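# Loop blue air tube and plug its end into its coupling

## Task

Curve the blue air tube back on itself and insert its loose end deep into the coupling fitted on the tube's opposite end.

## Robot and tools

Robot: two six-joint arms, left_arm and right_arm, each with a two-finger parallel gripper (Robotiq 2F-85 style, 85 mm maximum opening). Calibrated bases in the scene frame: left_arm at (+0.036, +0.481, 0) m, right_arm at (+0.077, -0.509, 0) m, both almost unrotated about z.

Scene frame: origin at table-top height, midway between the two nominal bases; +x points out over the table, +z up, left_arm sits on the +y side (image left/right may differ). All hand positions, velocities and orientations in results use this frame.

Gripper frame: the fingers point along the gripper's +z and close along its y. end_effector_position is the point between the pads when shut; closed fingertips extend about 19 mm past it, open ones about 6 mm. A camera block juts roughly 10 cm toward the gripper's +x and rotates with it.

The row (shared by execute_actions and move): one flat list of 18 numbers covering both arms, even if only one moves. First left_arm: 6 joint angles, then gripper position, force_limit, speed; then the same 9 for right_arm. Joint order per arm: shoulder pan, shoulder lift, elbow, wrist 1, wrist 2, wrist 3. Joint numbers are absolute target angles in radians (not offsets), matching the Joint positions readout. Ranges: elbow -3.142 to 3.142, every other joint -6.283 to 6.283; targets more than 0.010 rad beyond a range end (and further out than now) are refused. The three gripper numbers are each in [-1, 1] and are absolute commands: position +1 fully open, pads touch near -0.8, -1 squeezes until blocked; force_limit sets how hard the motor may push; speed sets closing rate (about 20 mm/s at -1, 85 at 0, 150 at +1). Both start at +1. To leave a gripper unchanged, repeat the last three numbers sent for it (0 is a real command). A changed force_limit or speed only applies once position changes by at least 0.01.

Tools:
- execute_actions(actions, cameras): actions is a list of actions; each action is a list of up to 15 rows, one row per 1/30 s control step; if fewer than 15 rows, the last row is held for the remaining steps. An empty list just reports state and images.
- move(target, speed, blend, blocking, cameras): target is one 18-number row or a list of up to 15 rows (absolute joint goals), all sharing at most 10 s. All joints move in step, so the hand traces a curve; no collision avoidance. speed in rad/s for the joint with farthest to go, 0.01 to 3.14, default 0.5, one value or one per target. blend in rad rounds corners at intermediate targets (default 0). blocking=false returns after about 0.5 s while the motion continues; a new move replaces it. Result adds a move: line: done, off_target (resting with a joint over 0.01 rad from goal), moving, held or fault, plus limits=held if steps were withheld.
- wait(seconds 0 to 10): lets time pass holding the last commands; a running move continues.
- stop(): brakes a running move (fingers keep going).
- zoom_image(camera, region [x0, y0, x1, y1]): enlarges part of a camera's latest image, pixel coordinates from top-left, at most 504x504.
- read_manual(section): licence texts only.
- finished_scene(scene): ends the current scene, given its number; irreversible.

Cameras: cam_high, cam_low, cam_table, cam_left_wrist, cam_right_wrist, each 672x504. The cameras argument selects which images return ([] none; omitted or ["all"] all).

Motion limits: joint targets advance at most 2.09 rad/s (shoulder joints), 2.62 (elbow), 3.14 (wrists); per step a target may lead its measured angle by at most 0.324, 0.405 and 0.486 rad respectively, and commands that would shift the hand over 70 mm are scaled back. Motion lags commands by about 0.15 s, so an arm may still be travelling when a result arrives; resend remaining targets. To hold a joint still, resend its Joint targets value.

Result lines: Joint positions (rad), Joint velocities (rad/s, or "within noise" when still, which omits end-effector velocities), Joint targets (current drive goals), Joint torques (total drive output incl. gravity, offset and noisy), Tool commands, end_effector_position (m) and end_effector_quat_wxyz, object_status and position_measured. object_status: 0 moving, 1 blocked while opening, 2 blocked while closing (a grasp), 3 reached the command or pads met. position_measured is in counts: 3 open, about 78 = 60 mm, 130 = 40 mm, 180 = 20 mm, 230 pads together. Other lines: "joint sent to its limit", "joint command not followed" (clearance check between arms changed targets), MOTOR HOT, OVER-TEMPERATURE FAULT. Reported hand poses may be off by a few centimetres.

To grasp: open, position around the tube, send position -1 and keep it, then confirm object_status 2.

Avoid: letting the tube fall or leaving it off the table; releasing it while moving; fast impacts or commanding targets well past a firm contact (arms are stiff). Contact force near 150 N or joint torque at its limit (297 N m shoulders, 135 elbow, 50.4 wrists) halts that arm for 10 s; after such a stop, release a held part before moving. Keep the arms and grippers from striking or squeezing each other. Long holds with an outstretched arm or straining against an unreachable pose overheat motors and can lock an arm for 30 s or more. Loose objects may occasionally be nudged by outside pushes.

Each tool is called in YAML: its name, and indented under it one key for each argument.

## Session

execute_actions:
  actions: []

Scene clock: 0.00 s.
left_arm: end_effector_position=(+0.1712, +0.1195, +0.2617) position_measured=3 object_status=3 end_effector_quat_wxyz=(-0.231, -0.435, +0.860, -0.134) | right_arm: end_effector_position=(+0.2567, -0.3014, +0.2260) position_measured=3 object_status=3 end_effector_quat_wxyz=(-0.091, -0.170, +0.981, -0.036)
Joint positions: left_arm=[1.717 -2.185 2.627 -2.438 -1.914 -2.443] | right_arm=[3.386 -2.266 2.523 -1.641 -1.631 -0.106]
Joint velocities: within noise
Joint torques (N m): no reading
Joint targets: left_arm=[1.717 -2.185 2.627 -2.438 -1.914 -2.443] | right_arm=[3.386 -2.266 2.523 -1.641 -1.631 -0.106]
Tool commands: left_gripper/position=+1.0 left_gripper/force_limit=+1.0 left_gripper/speed=+1.0 right_gripper/position=+1.0 right_gripper/force_limit=+1.0 right_gripper/speed=+1.0
camera_calibration:
cam_left_wrist: T_world_to_cam=[[-0.835698, 0.548687, -0.0234714, 0.0921627], [0.544022, 0.821231, -0.172107, -0.129029], [-0.0751574, -0.156598, -0.984799, 0.412634], [0, 0, 0, 1]] pos_world=[0.178227, 0.120012, 0.386317]
cam_right_wrist: T_world_to_cam=[[-0.322377, 0.94569, -0.0417605, 0.386074], [0.933287, 0.324906, 0.15301, -0.152217], [0.158268, 0.0103524, -0.987342, 0.315335], [0, 0, 0, 1]] pos_world=[0.216616, -0.318915, 0.350756]

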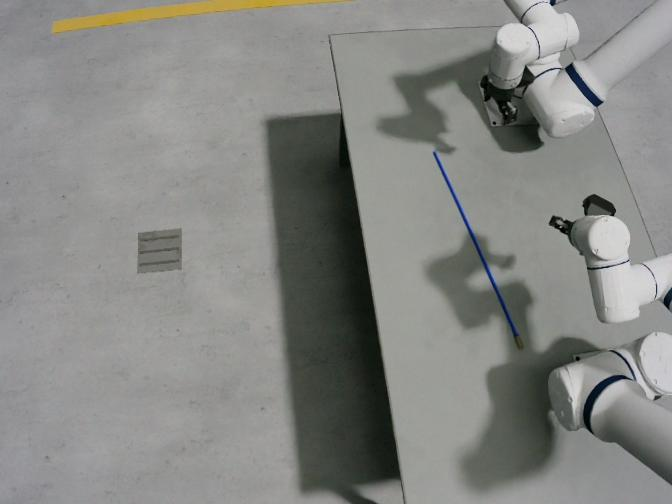

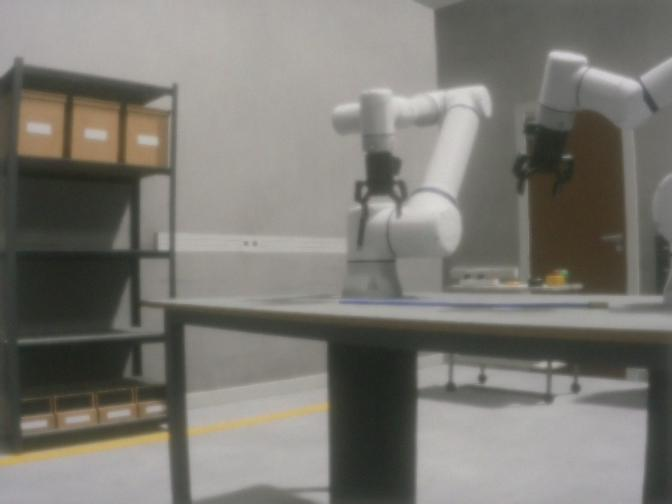

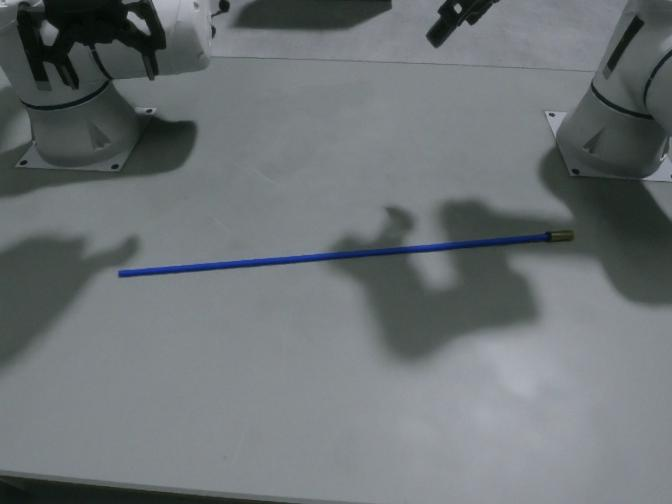

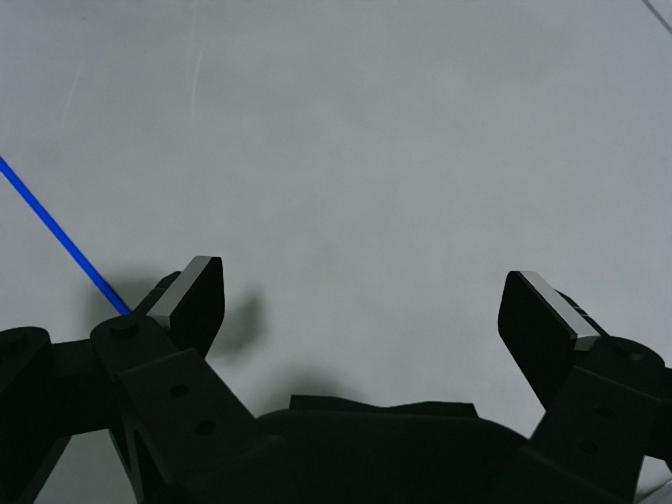

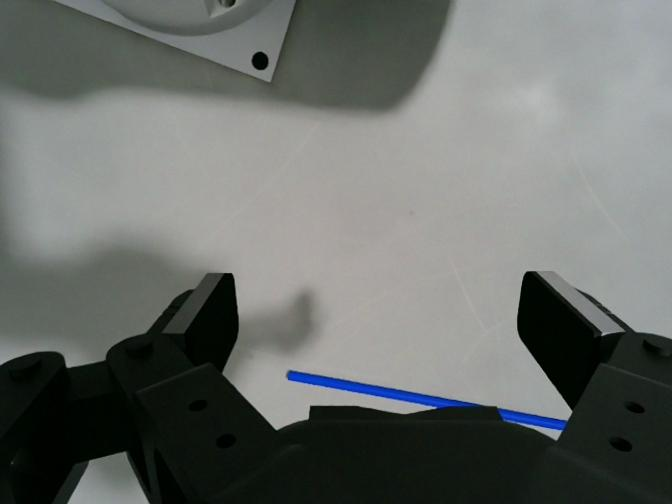

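move:
  target: [1.911,-2.0343,2.639,-1.9176,-1.5254,-2.9711,0.4,0,-1,3.4641,-1.8361,2.5833,-2.3047,-1.6571,1.7241,0.4,0,-1]
  speed: 0.7

zoom_image:
  camera: "cam_left_wrist"
  region: [200, 50, 500, 400]

zoom_image:
  camera: "cam_right_wrist"
  region: [200, 50, 500, 400]

Scene clock: 4.80 s.
left_arm: end_effector_position=(+0.2932, +0.3185, +0.1202) position_measured=78 object_status=3 end_effector_quat_wxyz=(-0.085, +0.754, -0.644, -0.099) | right_arm: end_effector_position=(+0.3841, -0.2495, +0.1203) position_measured=78 object_status=3 end_effector_quat_wxyz=(+0.033, +0.649, +0.760, -0.028)
Joint positions: left_arm=[1.911 -2.034 2.639 -1.918 -1.525 -2.971] | right_arm=[3.464 -1.836 2.583 -2.305 -1.657 1.724]
Joint velocities: within noise
Joint torques (N m): left_arm=[3.42 20.88 -49.93 -2.02 3.25 -2.62] | right_arm=[8.96 -3.03 -34.53 -6.57 -5 1.62]
Joint targets: left_arm=[1.911 -2.034 2.639 -1.918 -1.525 -2.971] | right_arm=[3.464 -1.836 2.583 -2.305 -1.657 1.724]
move: done
camera_calibration:
cam_left_wrist: T_world_to_cam=[[-0.981085, -0.191695, -0.0269471, 0.360523], [-0.170653, 0.790755, 0.587864, -0.255181], [-0.0913819, 0.581343, -0.808511, 0.062153], [0, 0, 0, 1]] pos_world=[0.315835, 0.234764, 0.209978]
cam_right_wrist: T_world_to_cam=[[0.990381, 0.138349, 0.00223665, -0.337277], [0.124687, -0.899356, 0.41906, -0.298575], [0.059988, -0.414751, -0.907956, 0.112327], [0, 0, 0, 1]] pos_world=[0.364523, -0.175275, 0.227863]

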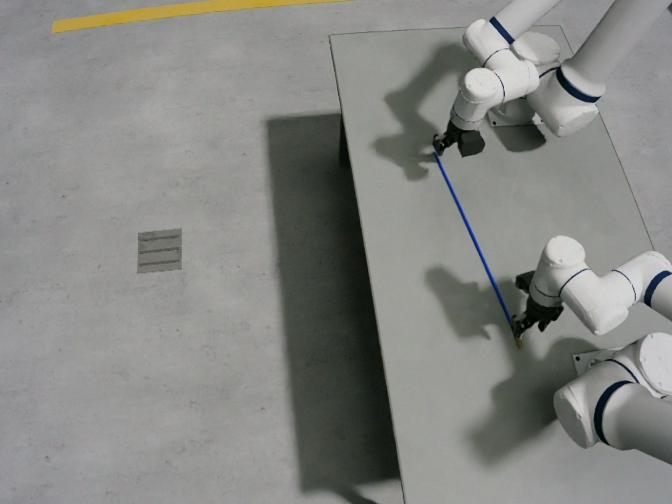

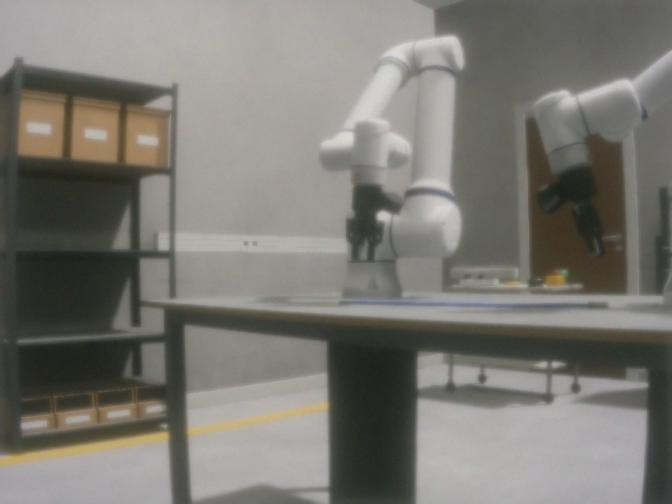

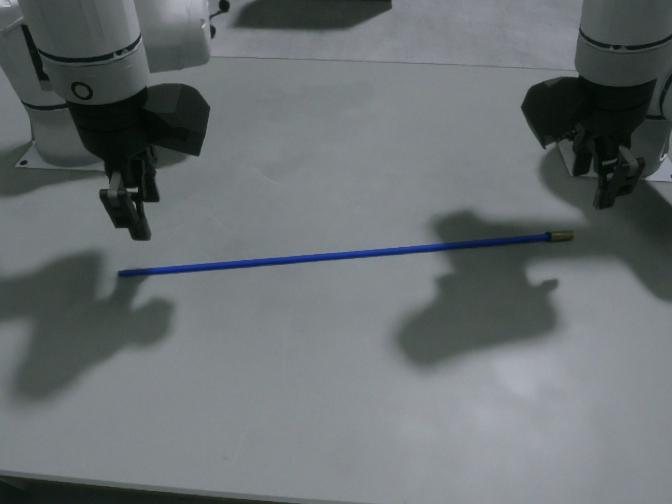

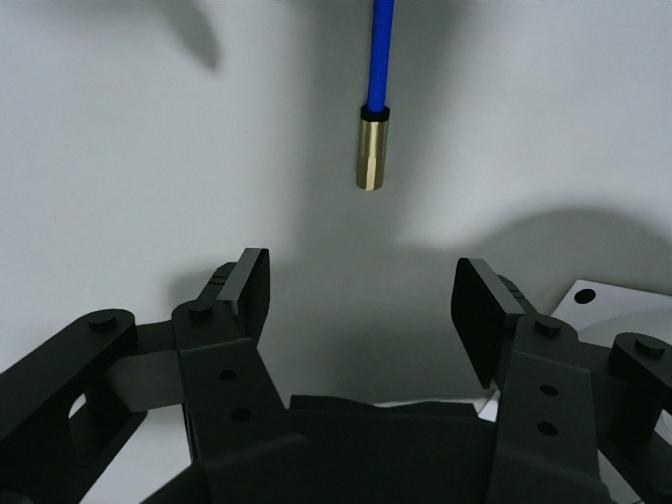

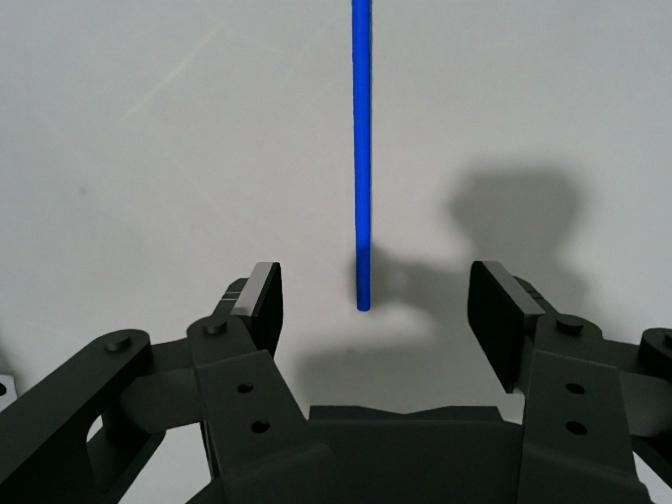

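Scaled by 1.440 from the camera's 672x504 image, which has a finer 960x720 frame.

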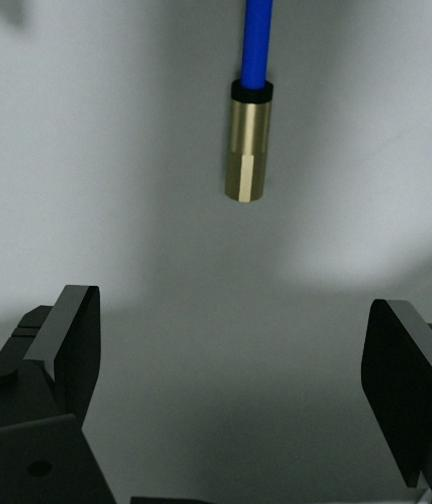

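Scaled by 1.440 from the camera's 672x504 image, which has a finer 960x720 frame.

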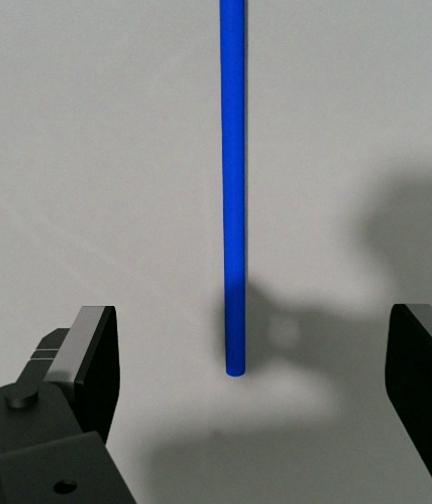

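move:
  target: [1.892,-1.874,2.7306,-2.168,-1.5359,-3.0103,0.4,0,-1,3.4707,-1.6578,2.6484,-2.5494,-1.6573,1.7086,0.4,0,-1]
  speed: 0.3
  cameras: ["cam_left_wrist","cam_right_wrist"]

Scene clock: 8.40 s.
left_arm: end_effector_position=(+0.2858, +0.3173, +0.0501) position_measured=78 object_status=3 end_effector_quat_wxyz=(-0.084, +0.761, -0.636, -0.100) | right_arm: end_effector_position=(+0.3846, -0.2468, +0.0502) position_measured=78 object_status=3 end_effector_quat_wxyz=(+0.034, +0.640, +0.767, -0.028)
Joint positions: left_arm=[1.892 -1.874 2.731 -2.168 -1.536 -3.01] | right_arm=[3.471 -1.658 2.648 -2.549 -1.657 1.709]
Joint velocities: within noise
Joint torques (N m): left_arm=[-13.21 14.23 -37.97 -6.07 -2.11 -3.05] | right_arm=[5.58 -10.78 -24.22 -6.77 -5.3 -3.03]
Joint targets: left_arm=[1.892 -1.874 2.731 -2.168 -1.536 -3.010] | right_arm=[3.471 -1.658 2.648 -2.549 -1.657 1.709]
move: done
camera_calibration:
cam_left_wrist: T_world_to_cam=[[-0.976718, -0.212835, -0.0268947, 0.356592], [-0.187663, 0.786919, 0.587828, -0.208274], [-0.103947, 0.579189, -0.808539, 0.00971973], [0, 0, 0, 1]] pos_world=[0.310215, 0.23416, 0.139878]
cam_right_wrist: T_world_to_cam=[[0.987144, 0.159819, 0.00229391, -0.331489], [0.144157, -0.896417, 0.419113, -0.273657], [0.0690387, -0.413394, -0.907931, 0.0465999], [0, 0, 0, 1]] pos_world=[0.36346, -0.173068, 0.157763]
Images, in order (width x height): cam_left_wrist 672x504, cam_right_wrist 672x504.

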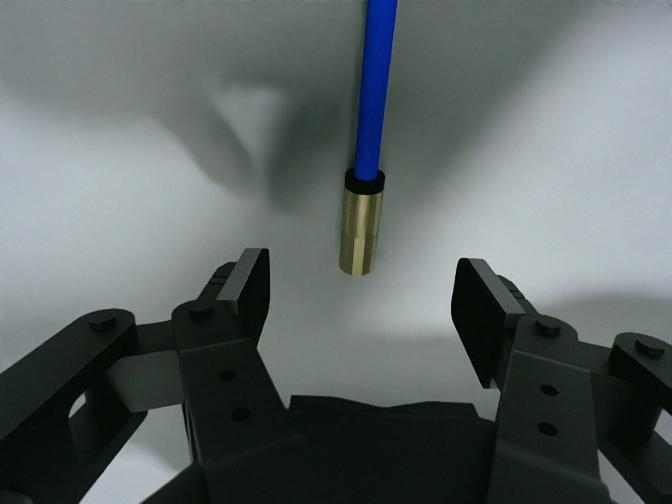

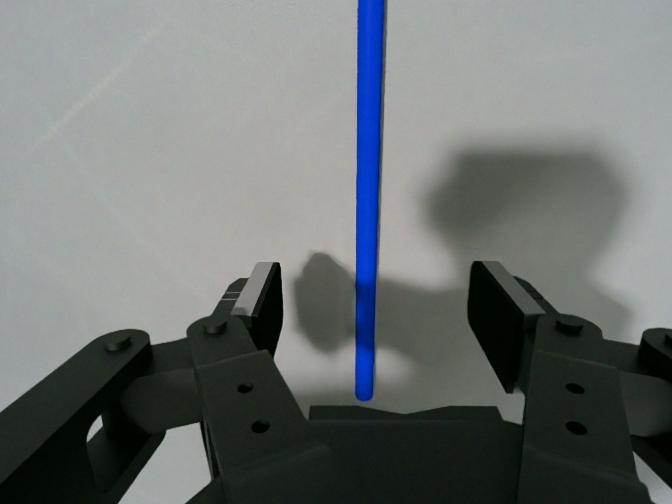

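move:
  target:
    - [1.892,-1.7877,2.758,-2.2817,-1.5359,-3.0103,0.4,0.3,-1,3.4707,-1.5684,2.6701,-2.6605,-1.6573,1.7086,0.4,0,-1]
    - [1.892,-1.7877,2.758,-2.2817,-1.5359,-3.0103,-1,0.3,-1,3.4707,-1.5684,2.6701,-2.6605,-1.6573,1.7086,-1,0,-1]
  speed: 0.1
  cameras: ["cam_left_wrist","cam_right_wrist","cam_table"]

Scene clock: 18.23 s.
left_arm: end_effector_position=(+0.2858, +0.3174, +0.0240) position_measured=200 object_status=2 end_effector_quat_wxyz=(-0.084, +0.761, -0.636, -0.100) | right_arm: end_effector_position=(+0.3846, -0.2468, +0.0206) position_measured=215 object_status=0 end_effector_quat_wxyz=(+0.033, +0.640, +0.767, -0.028)
Joint positions: left_arm=[1.892 -1.788 2.758 -2.282 -1.536 -3.01] | right_arm=[3.471 -1.568 2.67 -2.661 -1.657 1.709]
Joint velocities: within noise
Joint torques (N m): left_arm=[-11.73 8.87 -39.54 -4.82 -1.34 -3.02] | right_arm=[4.87 -16.13 -29.97 -4.68 -4.27 -3.2]
Joint targets: left_arm=[1.892 -1.788 2.758 -2.282 -1.536 -3.010] | right_arm=[3.471 -1.568 2.670 -2.660 -1.657 1.709]
move: done
camera_calibration:
cam_left_wrist: T_world_to_cam=[[-0.976718, -0.212835, -0.0268947, 0.355911], [-0.187663, 0.786919, 0.587828, -0.19301], [-0.103947, 0.579189, -0.808539, -0.011441], [0, 0, 0, 1]] pos_world=[0.310215, 0.23426, 0.113778]
cam_right_wrist: T_world_to_cam=[[0.987127, 0.159922, 0.00224526, -0.331391], [0.14427, -0.896399, 0.419112, -0.261331], [0.0690378, -0.413393, -0.907932, 0.0198167], [0, 0, 0, 1]] pos_world=[0.363459, -0.173068, 0.128263]
Images, in order (width x height): cam_table 672x504, cam_left_wrist 672x504, cam_right_wrist 672x504.

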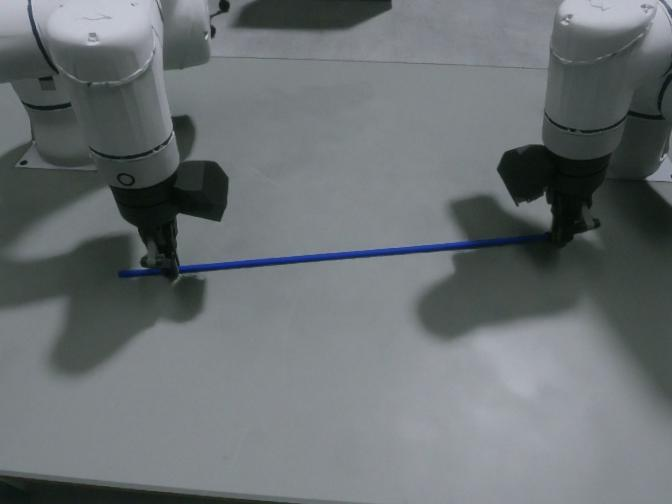

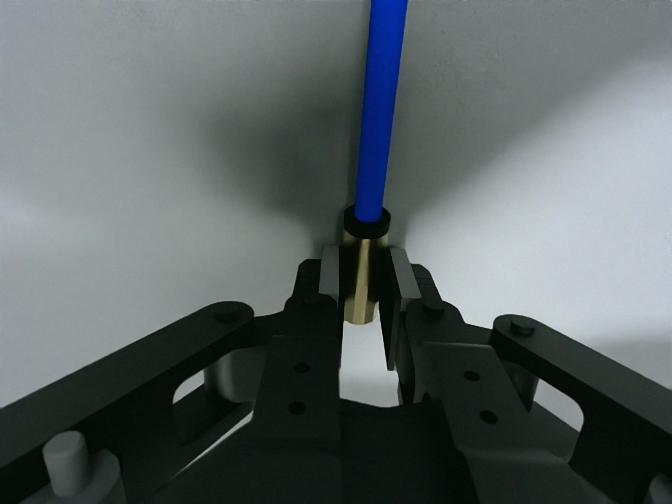

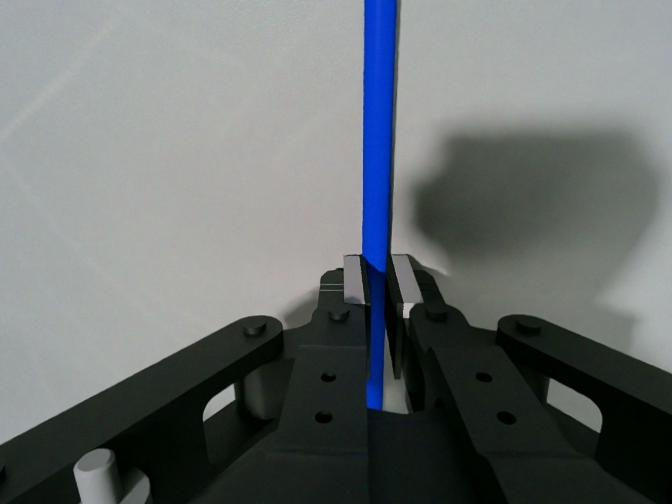

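move:
  target:
    - [1.892,-1.8834,2.7273,-2.1553,-1.5359,-3.0103,-1,0.3,-1,3.4707,-1.6651,2.6467,-2.5404,-1.6573,1.7086,-1,0,-1]
    - [2.0264,-1.7554,2.6509,-2.2045,-1.5674,-3.1283,-1,0.3,-1,3.4622,-1.6918,2.6547,-2.4865,-1.6442,2.143,-1,0,-1]
    - [2.1028,-1.6308,2.5561,-2.2427,-1.6372,-3.392,-1,0.3,-1,3.4363,-1.7339,2.6754,-2.4358,-1.6128,2.6402,-1,0,-1]
  speed: [0.15,0.3,0.4]
  cameras: ["cam_table","cam_left_wrist","cam_right_wrist"]

Scene clock: 26.50 s.
left_arm: end_effector_position=(+0.3495, +0.2571, +0.0530) position_measured=200 object_status=2 end_effector_quat_wxyz=(-0.050, +0.916, -0.380, -0.121) | right_arm: end_effector_position=(+0.3500, -0.2573, +0.0526) position_measured=215 object_status=2 end_effector_quat_wxyz=(+0.017, +0.923, +0.382, -0.040)
Joint positions: left_arm=[2.103 -1.631 2.556 -2.243 -1.637 -3.392] | right_arm=[3.436 -1.734 2.675 -2.436 -1.613 2.64]
Joint velocities: within noise
Joint torques (N m): left_arm=[4.7 -7.2 -57.9 -6.35 -2.45 -3.05] | right_arm=[-6.74 -36.32 -26.05 -2.91 3.34 1.27]
Joint targets: left_arm=[2.103 -1.631 2.556 -2.243 -1.637 -3.392] | right_arm=[3.436 -1.734 2.675 -2.436 -1.613 2.640]
move: done
camera_calibration:
cam_left_wrist: T_world_to_cam=[[-0.68206, -0.730801, -0.0269193, 0.436244], [-0.602065, 0.540254, 0.587914, 0.0576129], [-0.415105, 0.4172, -0.808475, 0.203972], [0, 0, 0, 1]] pos_world=[0.416901, 0.202584, 0.142778]
cam_right_wrist: T_world_to_cam=[[0.693707, -0.720254, 0.00220447, -0.419377], [-0.654609, -0.629198, 0.419043, 0.0691969], [-0.30043, -0.292136, -0.907964, 0.207426], [0, 0, 0, 1]] pos_world=[0.398538, -0.197923, 0.160264]
Images, in order (width x height): cam_table 672x504, cam_left_wrist 672x504, cam_right_wrist 672x504.

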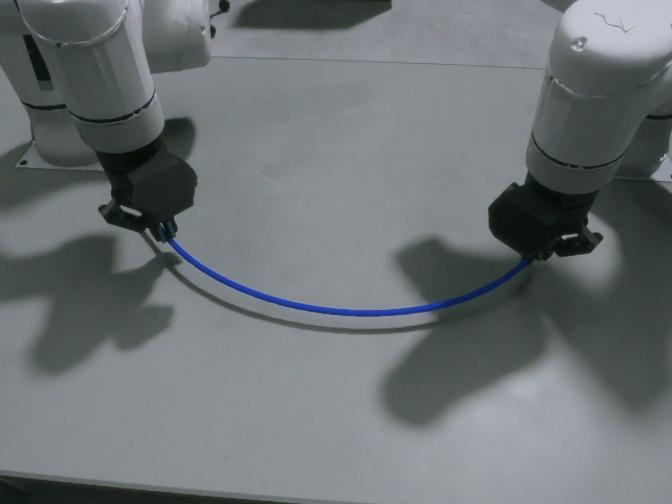

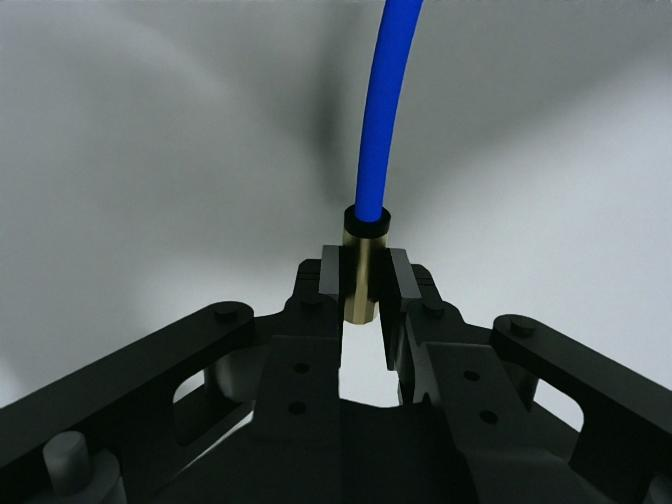

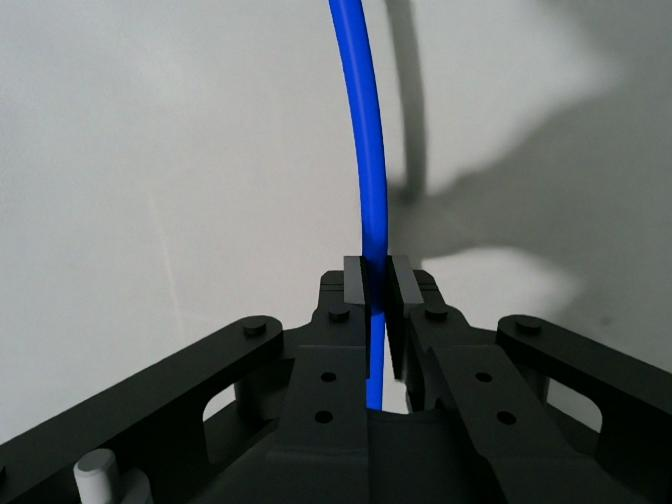

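move:
  target:
    - [2.1706,-1.5107,2.4721,-2.3834,-1.787,-4.1024,-1,0.3,-1,3.5449,-1.5965,2.5608,-2.4544,-1.5375,3.5318,-1,0,-1]
    - [2.1529,-1.4189,2.429,-2.6135,-1.8306,-4.8386,-1,0.3,-1,3.6521,-1.4762,2.4503,-2.5129,-1.4895,4.3368,-1,0,-1]
    - [2.1147,-1.4013,2.4596,-2.7968,-1.7728,-5.4133,-1,0.3,-1,3.6831,-1.4443,2.4296,-2.5718,-1.4849,4.8936,-1,0,-1]
  speed: 0.4
  cameras: ["cam_table","cam_left_wrist","cam_high"]

Scene clock: 33.33 s.
left_arm: end_effector_position=(+0.4195, +0.0750, +0.0530) position_measured=200 object_status=2 end_effector_quat_wxyz=(+0.075, +0.812, +0.569, -0.107) | right_arm: end_effector_position=(+0.4201, -0.0752, +0.0524) position_measured=215 object_status=2 end_effector_quat_wxyz=(-0.025, +0.818, -0.573, -0.036)
Joint positions: left_arm=[2.115 -1.401 2.46 -2.797 -1.773 -5.413] | right_arm=[3.683 -1.444 2.43 -2.572 -1.485 4.893]
Joint velocities: within noise
Joint torques (N m): left_arm=[-13.77 -27.12 -27.07 -6.61 2.78 -2.58] | right_arm=[8.38 -32.4 -46.67 -6.14 3.87 1.66]
Joint targets: left_arm=[2.115 -1.401 2.460 -2.797 -1.773 -5.413] | right_arm=[3.683 -1.444 2.430 -2.572 -1.485 4.894]
move: done
camera_calibration:
cam_left_wrist: T_world_to_cam=[[0.950744, -0.308798, -0.0270225, -0.365672], [-0.234704, -0.774074, 0.587982, 0.142621], [-0.202485, -0.552678, -0.808423, 0.292568], [0, 0, 0, 1]] pos_world=[0.440375, 0.159177, 0.142779]
Images, in order (width x height): cam_high 672x504, cam_table 672x504, cam_left_wrist 672x504.

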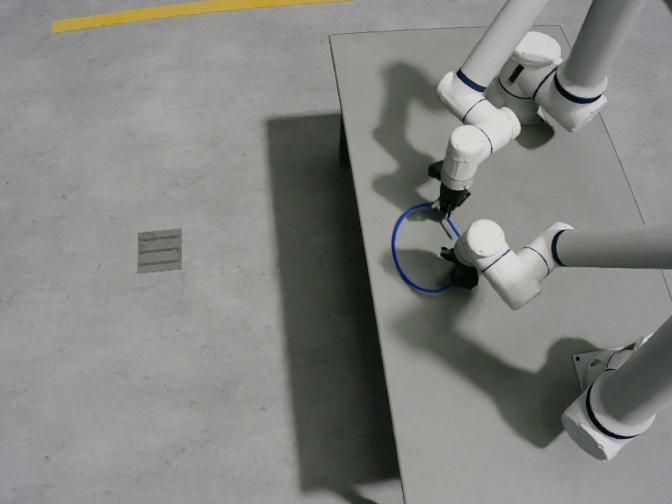

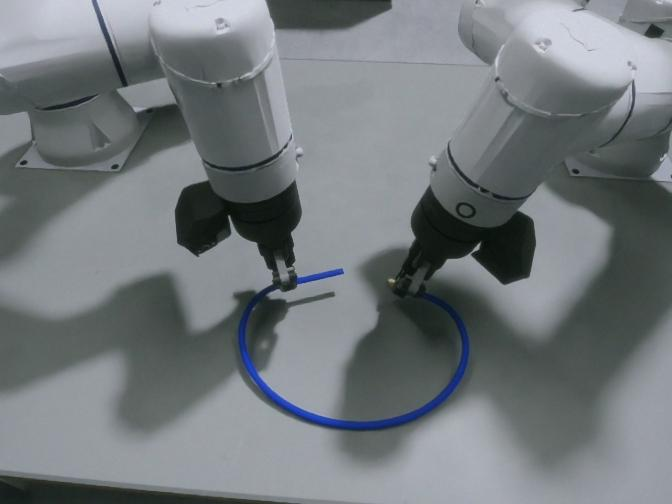

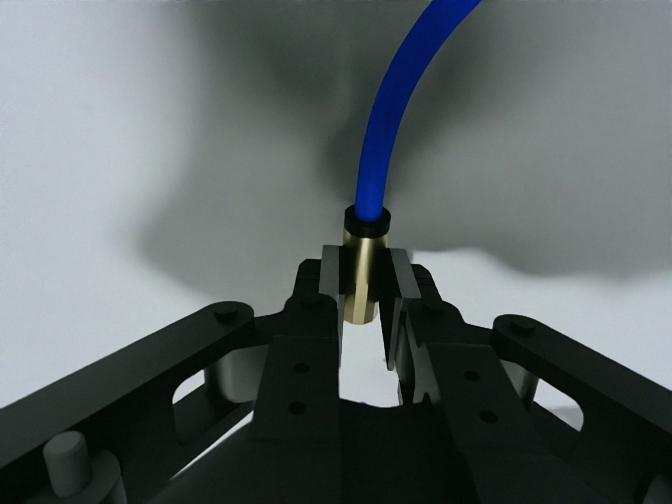

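move:
  target: [2.0608,-1.3974,2.4822,-2.8884,-1.6915,-5.8134,-1,0.3,-1,3.714,-1.4294,2.4225,-2.6104,-1.4969,5.2745,-1,0,-1]
  speed: 0.25
  cameras: ["cam_table","cam_left_wrist","cam_low","cam_right_wrist"]

zoom_image:
  camera: "cam_left_wrist"
  region: [300, 190, 440, 420]

zoom_image:
  camera: "cam_table"
  region: [290, 260, 380, 315]

zoom_image:
  camera: "cam_low"
  region: [395, 275, 465, 305]

Scene clock: 35.90 s.
left_arm: end_effector_position=(+0.4195, +0.0602, +0.0529) position_measured=200 object_status=2 end_effector_quat_wxyz=(+0.092, +0.701, +0.701, -0.092) | right_arm: end_effector_position=(+0.4200, -0.0603, +0.0524) position_measured=215 object_status=2 end_effector_quat_wxyz=(-0.031, +0.706, -0.707, -0.031)
Joint positions: left_arm=[2.061 -1.397 2.482 -2.888 -1.692 -5.813] | right_arm=[3.714 -1.429 2.422 -2.61 -1.497 5.274]
Joint velocities: within noise
Joint torques (N m): left_arm=[-15.75 -25.04 -24.91 -6.77 2.59 -3.65] | right_arm=[8.42 -34.93 -46.19 -6.53 -5.44 2.23]
Joint targets: left_arm=[2.061 -1.397 2.482 -2.888 -1.691 -5.813] | right_arm=[3.714 -1.429 2.422 -2.610 -1.497 5.274]
move: done
camera_calibration:
cam_left_wrist: T_world_to_cam=[[0.999017, 0.0350618, -0.0271194, -0.411168], [0.0443071, -0.80775, 0.587858, 0.0161372], [-0.00129431, -0.588482, -0.808509, 0.201996], [0, 0, 0, 1]] pos_world=[0.41031, 0.146322, 0.142678]
cam_right_wrist: T_world_to_cam=[[-0.999816, 0.0190546, 0.00222536, 0.429768], [0.0182331, 0.907767, 0.419079, 0.0491839], [0.00596529, 0.419043, -0.907947, 0.200046], [0, 0, 0, 1]] pos_world=[0.427599, -0.136665, 0.160063]
Images, in order (width x height): cam_low 672x504, cam_table 672x504, cam_left_wrist 672x504, cam_right_wrist 672x504.

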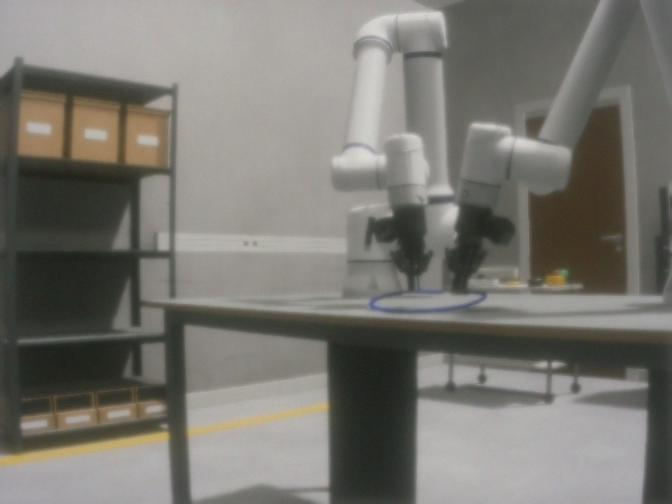

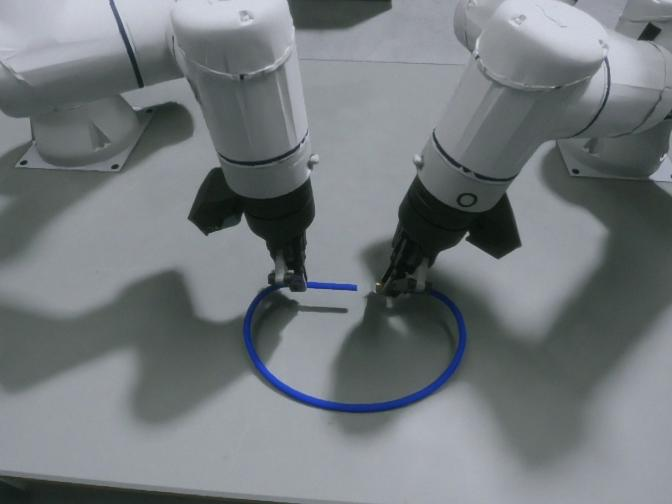

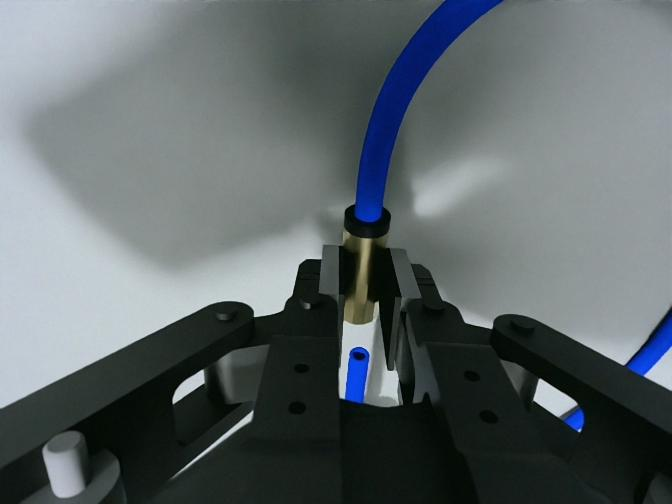

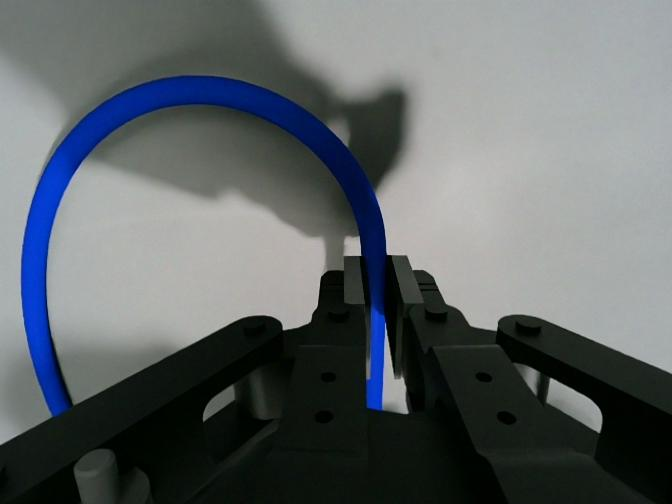

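Scaled by 2.191 from the camera's 672x504 image, which has a finer 960x720 frame.

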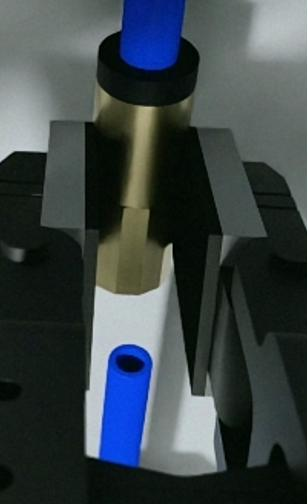

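Scaled by 5.600 from the camera's 672x504 image, which has a finer 960x720 frame.

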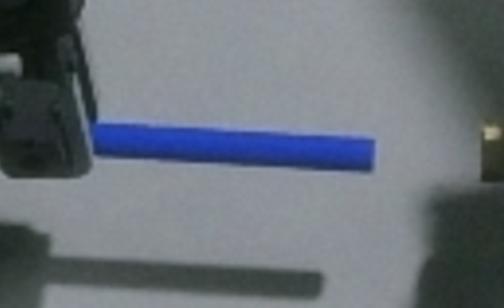

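Scaled by 7.200 from the camera's 672x504 image, which has a finer 960x720 frame.

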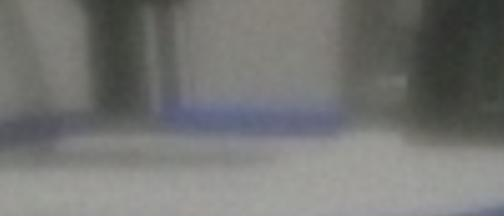

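zoom_image:
  camera: "cam_table"
  region: [345, 270, 395, 305]

zoom_image:
  camera: "cam_low"
  region: [400, 270, 480, 310]

Scaled by 10.080 from the camera's 672x504 image, which has a finer 960x720 frame.

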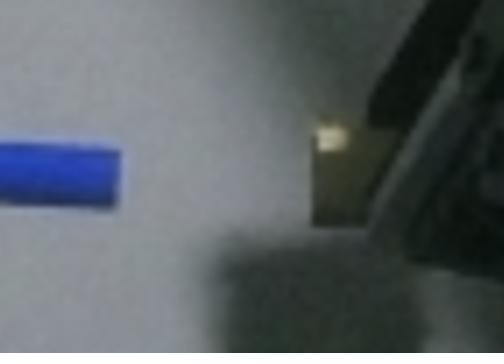

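Scaled by 6.300 from the camera's 672x504 image, which has a finer 960x720 frame.

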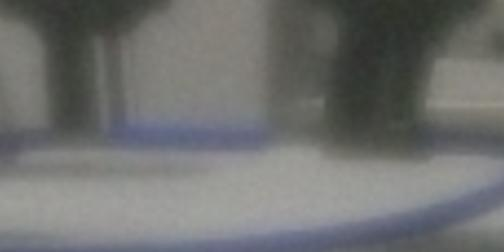

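move:
  target: [2.0608,-1.3974,2.4822,-2.8884,-1.6915,-5.8134,-1,0.3,-1,3.7319,-1.4145,2.4104,-2.6279,-1.4773,5.2935,-1,0,-1]
  speed: 0.06
  cameras: ["cam_table","cam_left_wrist"]

zoom_image:
  camera: "cam_left_wrist"
  region: [300, 190, 440, 420]

zoom_image:
  camera: "cam_table"
  region: [325, 265, 395, 310]

Scene clock: 38.97 s.
left_arm: end_effector_position=(+0.4195, +0.0602, +0.0529) position_measured=200 object_status=2 end_effector_quat_wxyz=(+0.092, +0.701, +0.701, -0.092) | right_arm: end_effector_position=(+0.4187, -0.0436, +0.0526) position_measured=215 object_status=2 end_effector_quat_wxyz=(-0.039, +0.706, -0.706, -0.039)
Joint positions: left_arm=[2.061 -1.397 2.482 -2.888 -1.691 -5.813] | right_arm=[3.732 -1.415 2.411 -2.628 -1.478 5.293]
Joint velocities: within noise
Joint torques (N m): left_arm=[-15.02 -27.64 -34.26 -4.66 2.49 -2.85] | right_arm=[10.22 -34.24 -46.93 -6.97 4.16 1.41]
Joint targets: left_arm=[2.061 -1.397 2.482 -2.888 -1.691 -5.813] | right_arm=[3.732 -1.414 2.410 -2.628 -1.477 5.294]
move: done
camera_calibration:
cam_left_wrist: T_world_to_cam=[[0.999013, 0.0352016, -0.0270994, -0.41119], [0.0444084, -0.807743, 0.587859, 0.0160946], [-0.0011958, -0.588482, -0.808509, 0.201955], [0, 0, 0, 1]] pos_world=[0.41031, 0.146322, 0.142678]
Images, in order (width x height): cam_table 672x504, cam_left_wrist 672x504.

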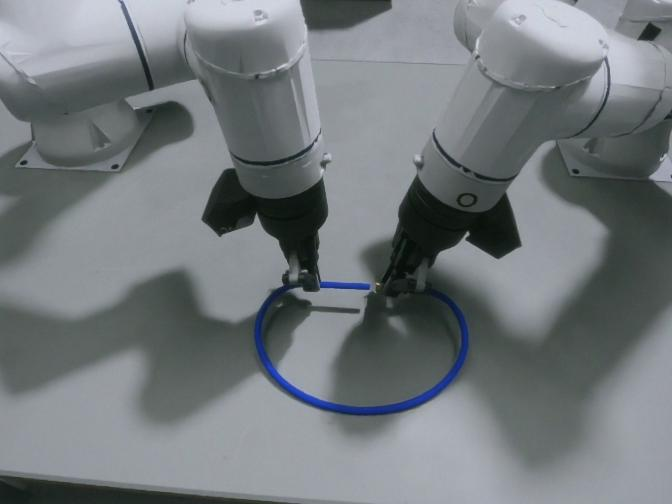

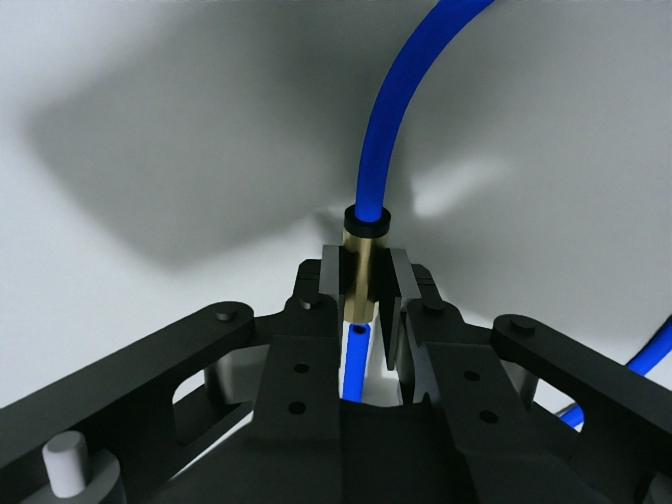

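Scaled by 2.191 from the camera's 672x504 image, which has a finer 960x720 frame.

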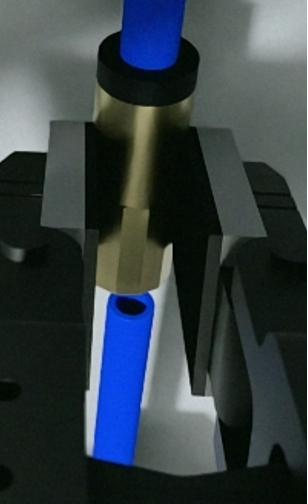

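Scaled by 7.200 from the camera's 672x504 image, which has a finer 960x720 frame.

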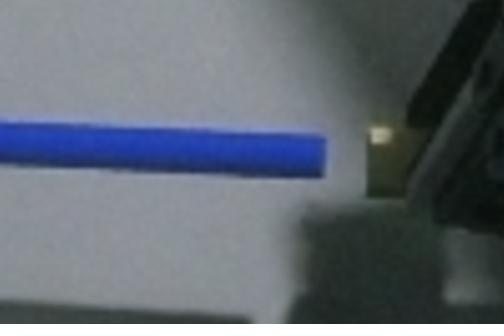

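move:
  target: [2.0608,-1.3974,2.4822,-2.8884,-1.6915,-5.8134,-1,0.3,-1,3.7581,-1.3946,2.3873,-2.6272,-1.479,5.3198,-1,0,-1]
  speed: 0.04
  cameras: ["cam_table","cam_left_wrist"]

zoom_image:
  camera: "cam_left_wrist"
  region: [300, 190, 440, 420]

zoom_image:
  camera: "cam_table"
  region: [325, 265, 395, 310]

Scene clock: 41.20 s.
left_arm: end_effector_position=(+0.4195, +0.0602, +0.0529) position_measured=200 object_status=2 end_effector_quat_wxyz=(+0.092, +0.701, +0.701, -0.092) | right_arm: end_effector_position=(+0.4184, -0.0270, +0.0518) position_measured=215 object_status=2 end_effector_quat_wxyz=(-0.039, +0.706, -0.706, -0.039)
Joint positions: left_arm=[2.061 -1.397 2.482 -2.888 -1.691 -5.813] | right_arm=[3.758 -1.395 2.388 -2.627 -1.479 5.32]
Joint velocities: within noise
Joint torques (N m): left_arm=[-11.83 -27.91 -41.91 -4.23 2.45 -2.89] | right_arm=[8.03 -40.92 -48.8 -3.29 -5.24 1.36]
Joint targets: left_arm=[2.061 -1.397 2.482 -2.888 -1.691 -5.813] | right_arm=[3.758 -1.395 2.387 -2.627 -1.479 5.320]
move: done
camera_calibration:
cam_left_wrist: T_world_to_cam=[[0.999013, 0.0352016, -0.0270994, -0.41119], [0.0444084, -0.807743, 0.587859, 0.0160946], [-0.0011958, -0.588482, -0.808509, 0.201955], [0, 0, 0, 1]] pos_world=[0.41031, 0.146322, 0.142678]
Images, in order (width x height): cam_table 672x504, cam_left_wrist 672x504.

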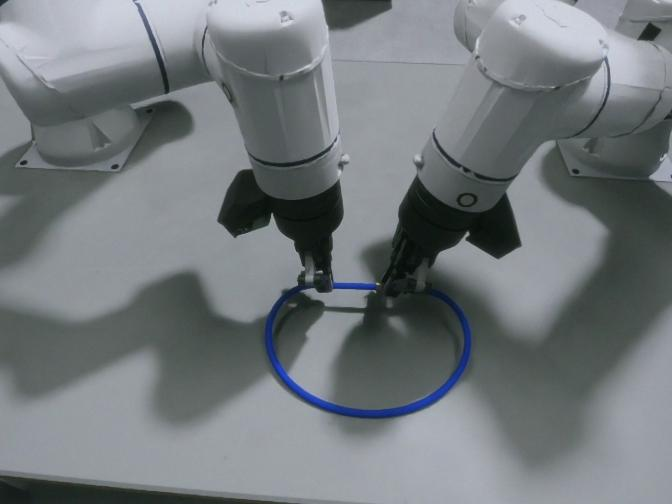

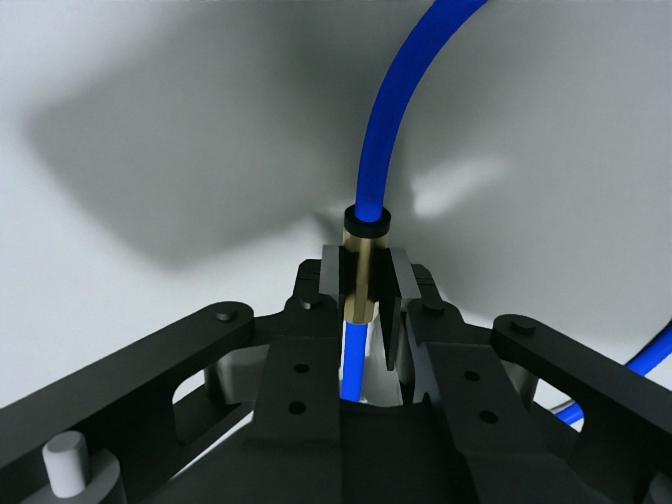

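Scaled by 2.191 from the camera's 672x504 image, which has a finer 960x720 frame.

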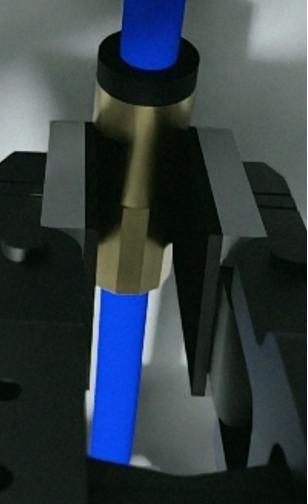

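Scaled by 7.200 from the camera's 672x504 image, which has a finer 960x720 frame.

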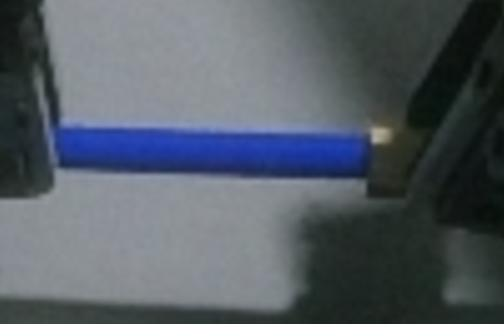

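move:
  target: [2.0608,-1.3974,2.4822,-2.8884,-1.6915,-5.8134,-1,0.3,-1,3.7755,-1.3816,2.3704,-2.6249,-1.4801,5.3372,-1,0,-1]
  speed: 0.03
  cameras: ["cam_table","cam_left_wrist","cam_right_wrist"]

zoom_image:
  camera: "cam_left_wrist"
  region: [300, 190, 440, 420]

zoom_image:
  camera: "cam_table"
  region: [325, 265, 395, 310]

Scene clock: 42.60 s.
left_arm: end_effector_position=(+0.4194, +0.0604, +0.0527) position_measured=200 object_status=2 end_effector_quat_wxyz=(+0.092, +0.701, +0.701, -0.092) | right_arm: end_effector_position=(+0.4184, -0.0156, +0.0517) position_measured=215 object_status=2 end_effector_quat_wxyz=(-0.039, +0.706, -0.706, -0.039)
Joint positions: left_arm=[2.061 -1.397 2.482 -2.888 -1.691 -5.813] | right_arm=[3.775 -1.382 2.371 -2.625 -1.48 5.337]
Joint velocities: within noise
Joint torques (N m): left_arm=[-11.05 -32.91 -72.88 -13.4 -4.38 -2.94] | right_arm=[19.81 -41.41 -65.47 -10.97 9.41 1.72]
Joint targets: left_arm=[2.061 -1.397 2.482 -2.888 -1.691 -5.813] | right_arm=[3.776 -1.382 2.370 -2.625 -1.480 5.337]
move: done
camera_calibration:
cam_left_wrist: T_world_to_cam=[[0.999008, 0.035295, -0.0271417, -0.411105], [0.0445081, -0.808034, 0.587453, 0.0163805], [-0.00119728, -0.588078, -0.808803, 0.201976], [0, 0, 0, 1]] pos_world=[0.41021, 0.146524, 0.142578]
cam_right_wrist: T_world_to_cam=[[-0.999812, 0.0192163, 0.00268138, 0.427312], [0.0184301, 0.897392, 0.440849, 0.00756679], [0.00606525, 0.440816, -0.897577, 0.18045], [0, 0, 0, 1]] pos_world=[0.425998, -0.0945467, 0.157486]
Images, in order (width x height): cam_table 672x504, cam_left_wrist 672x504, cam_right_wrist 672x504.

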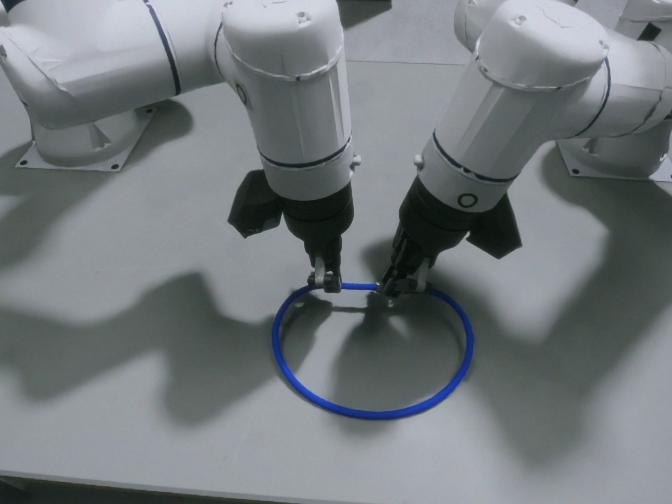

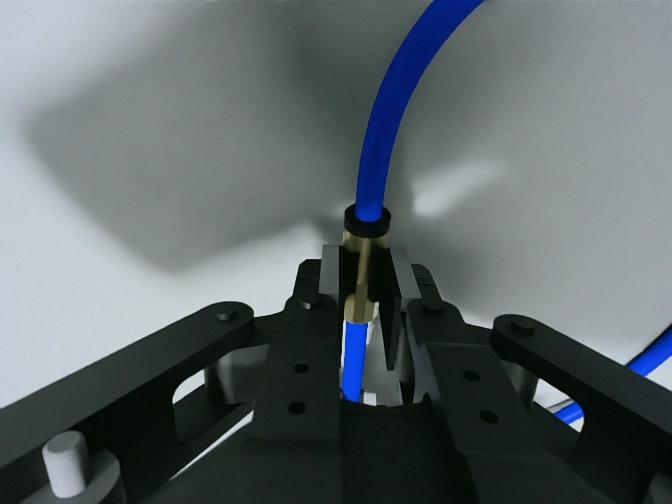

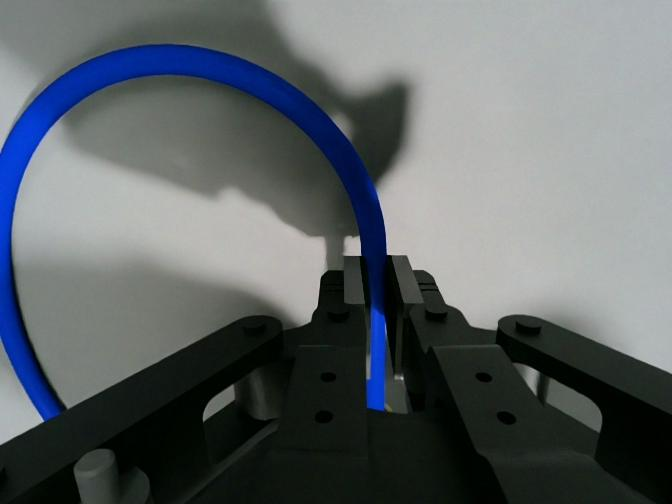

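Scaled by 2.191 from the camera's 672x504 image, which has a finer 960x720 frame.

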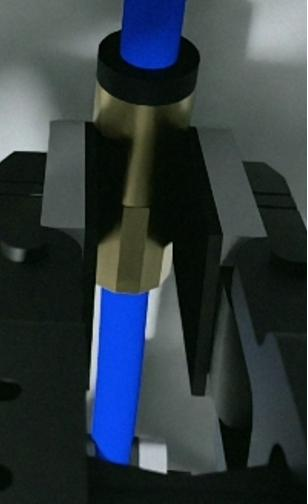

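Scaled by 7.200 from the camera's 672x504 image, which has a finer 960x720 frame.

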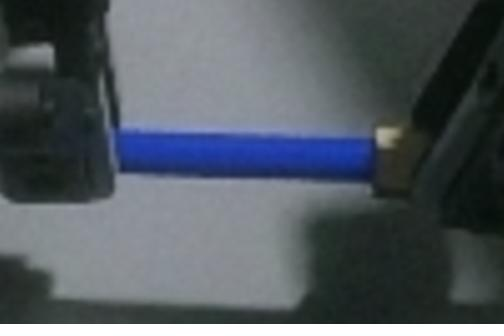

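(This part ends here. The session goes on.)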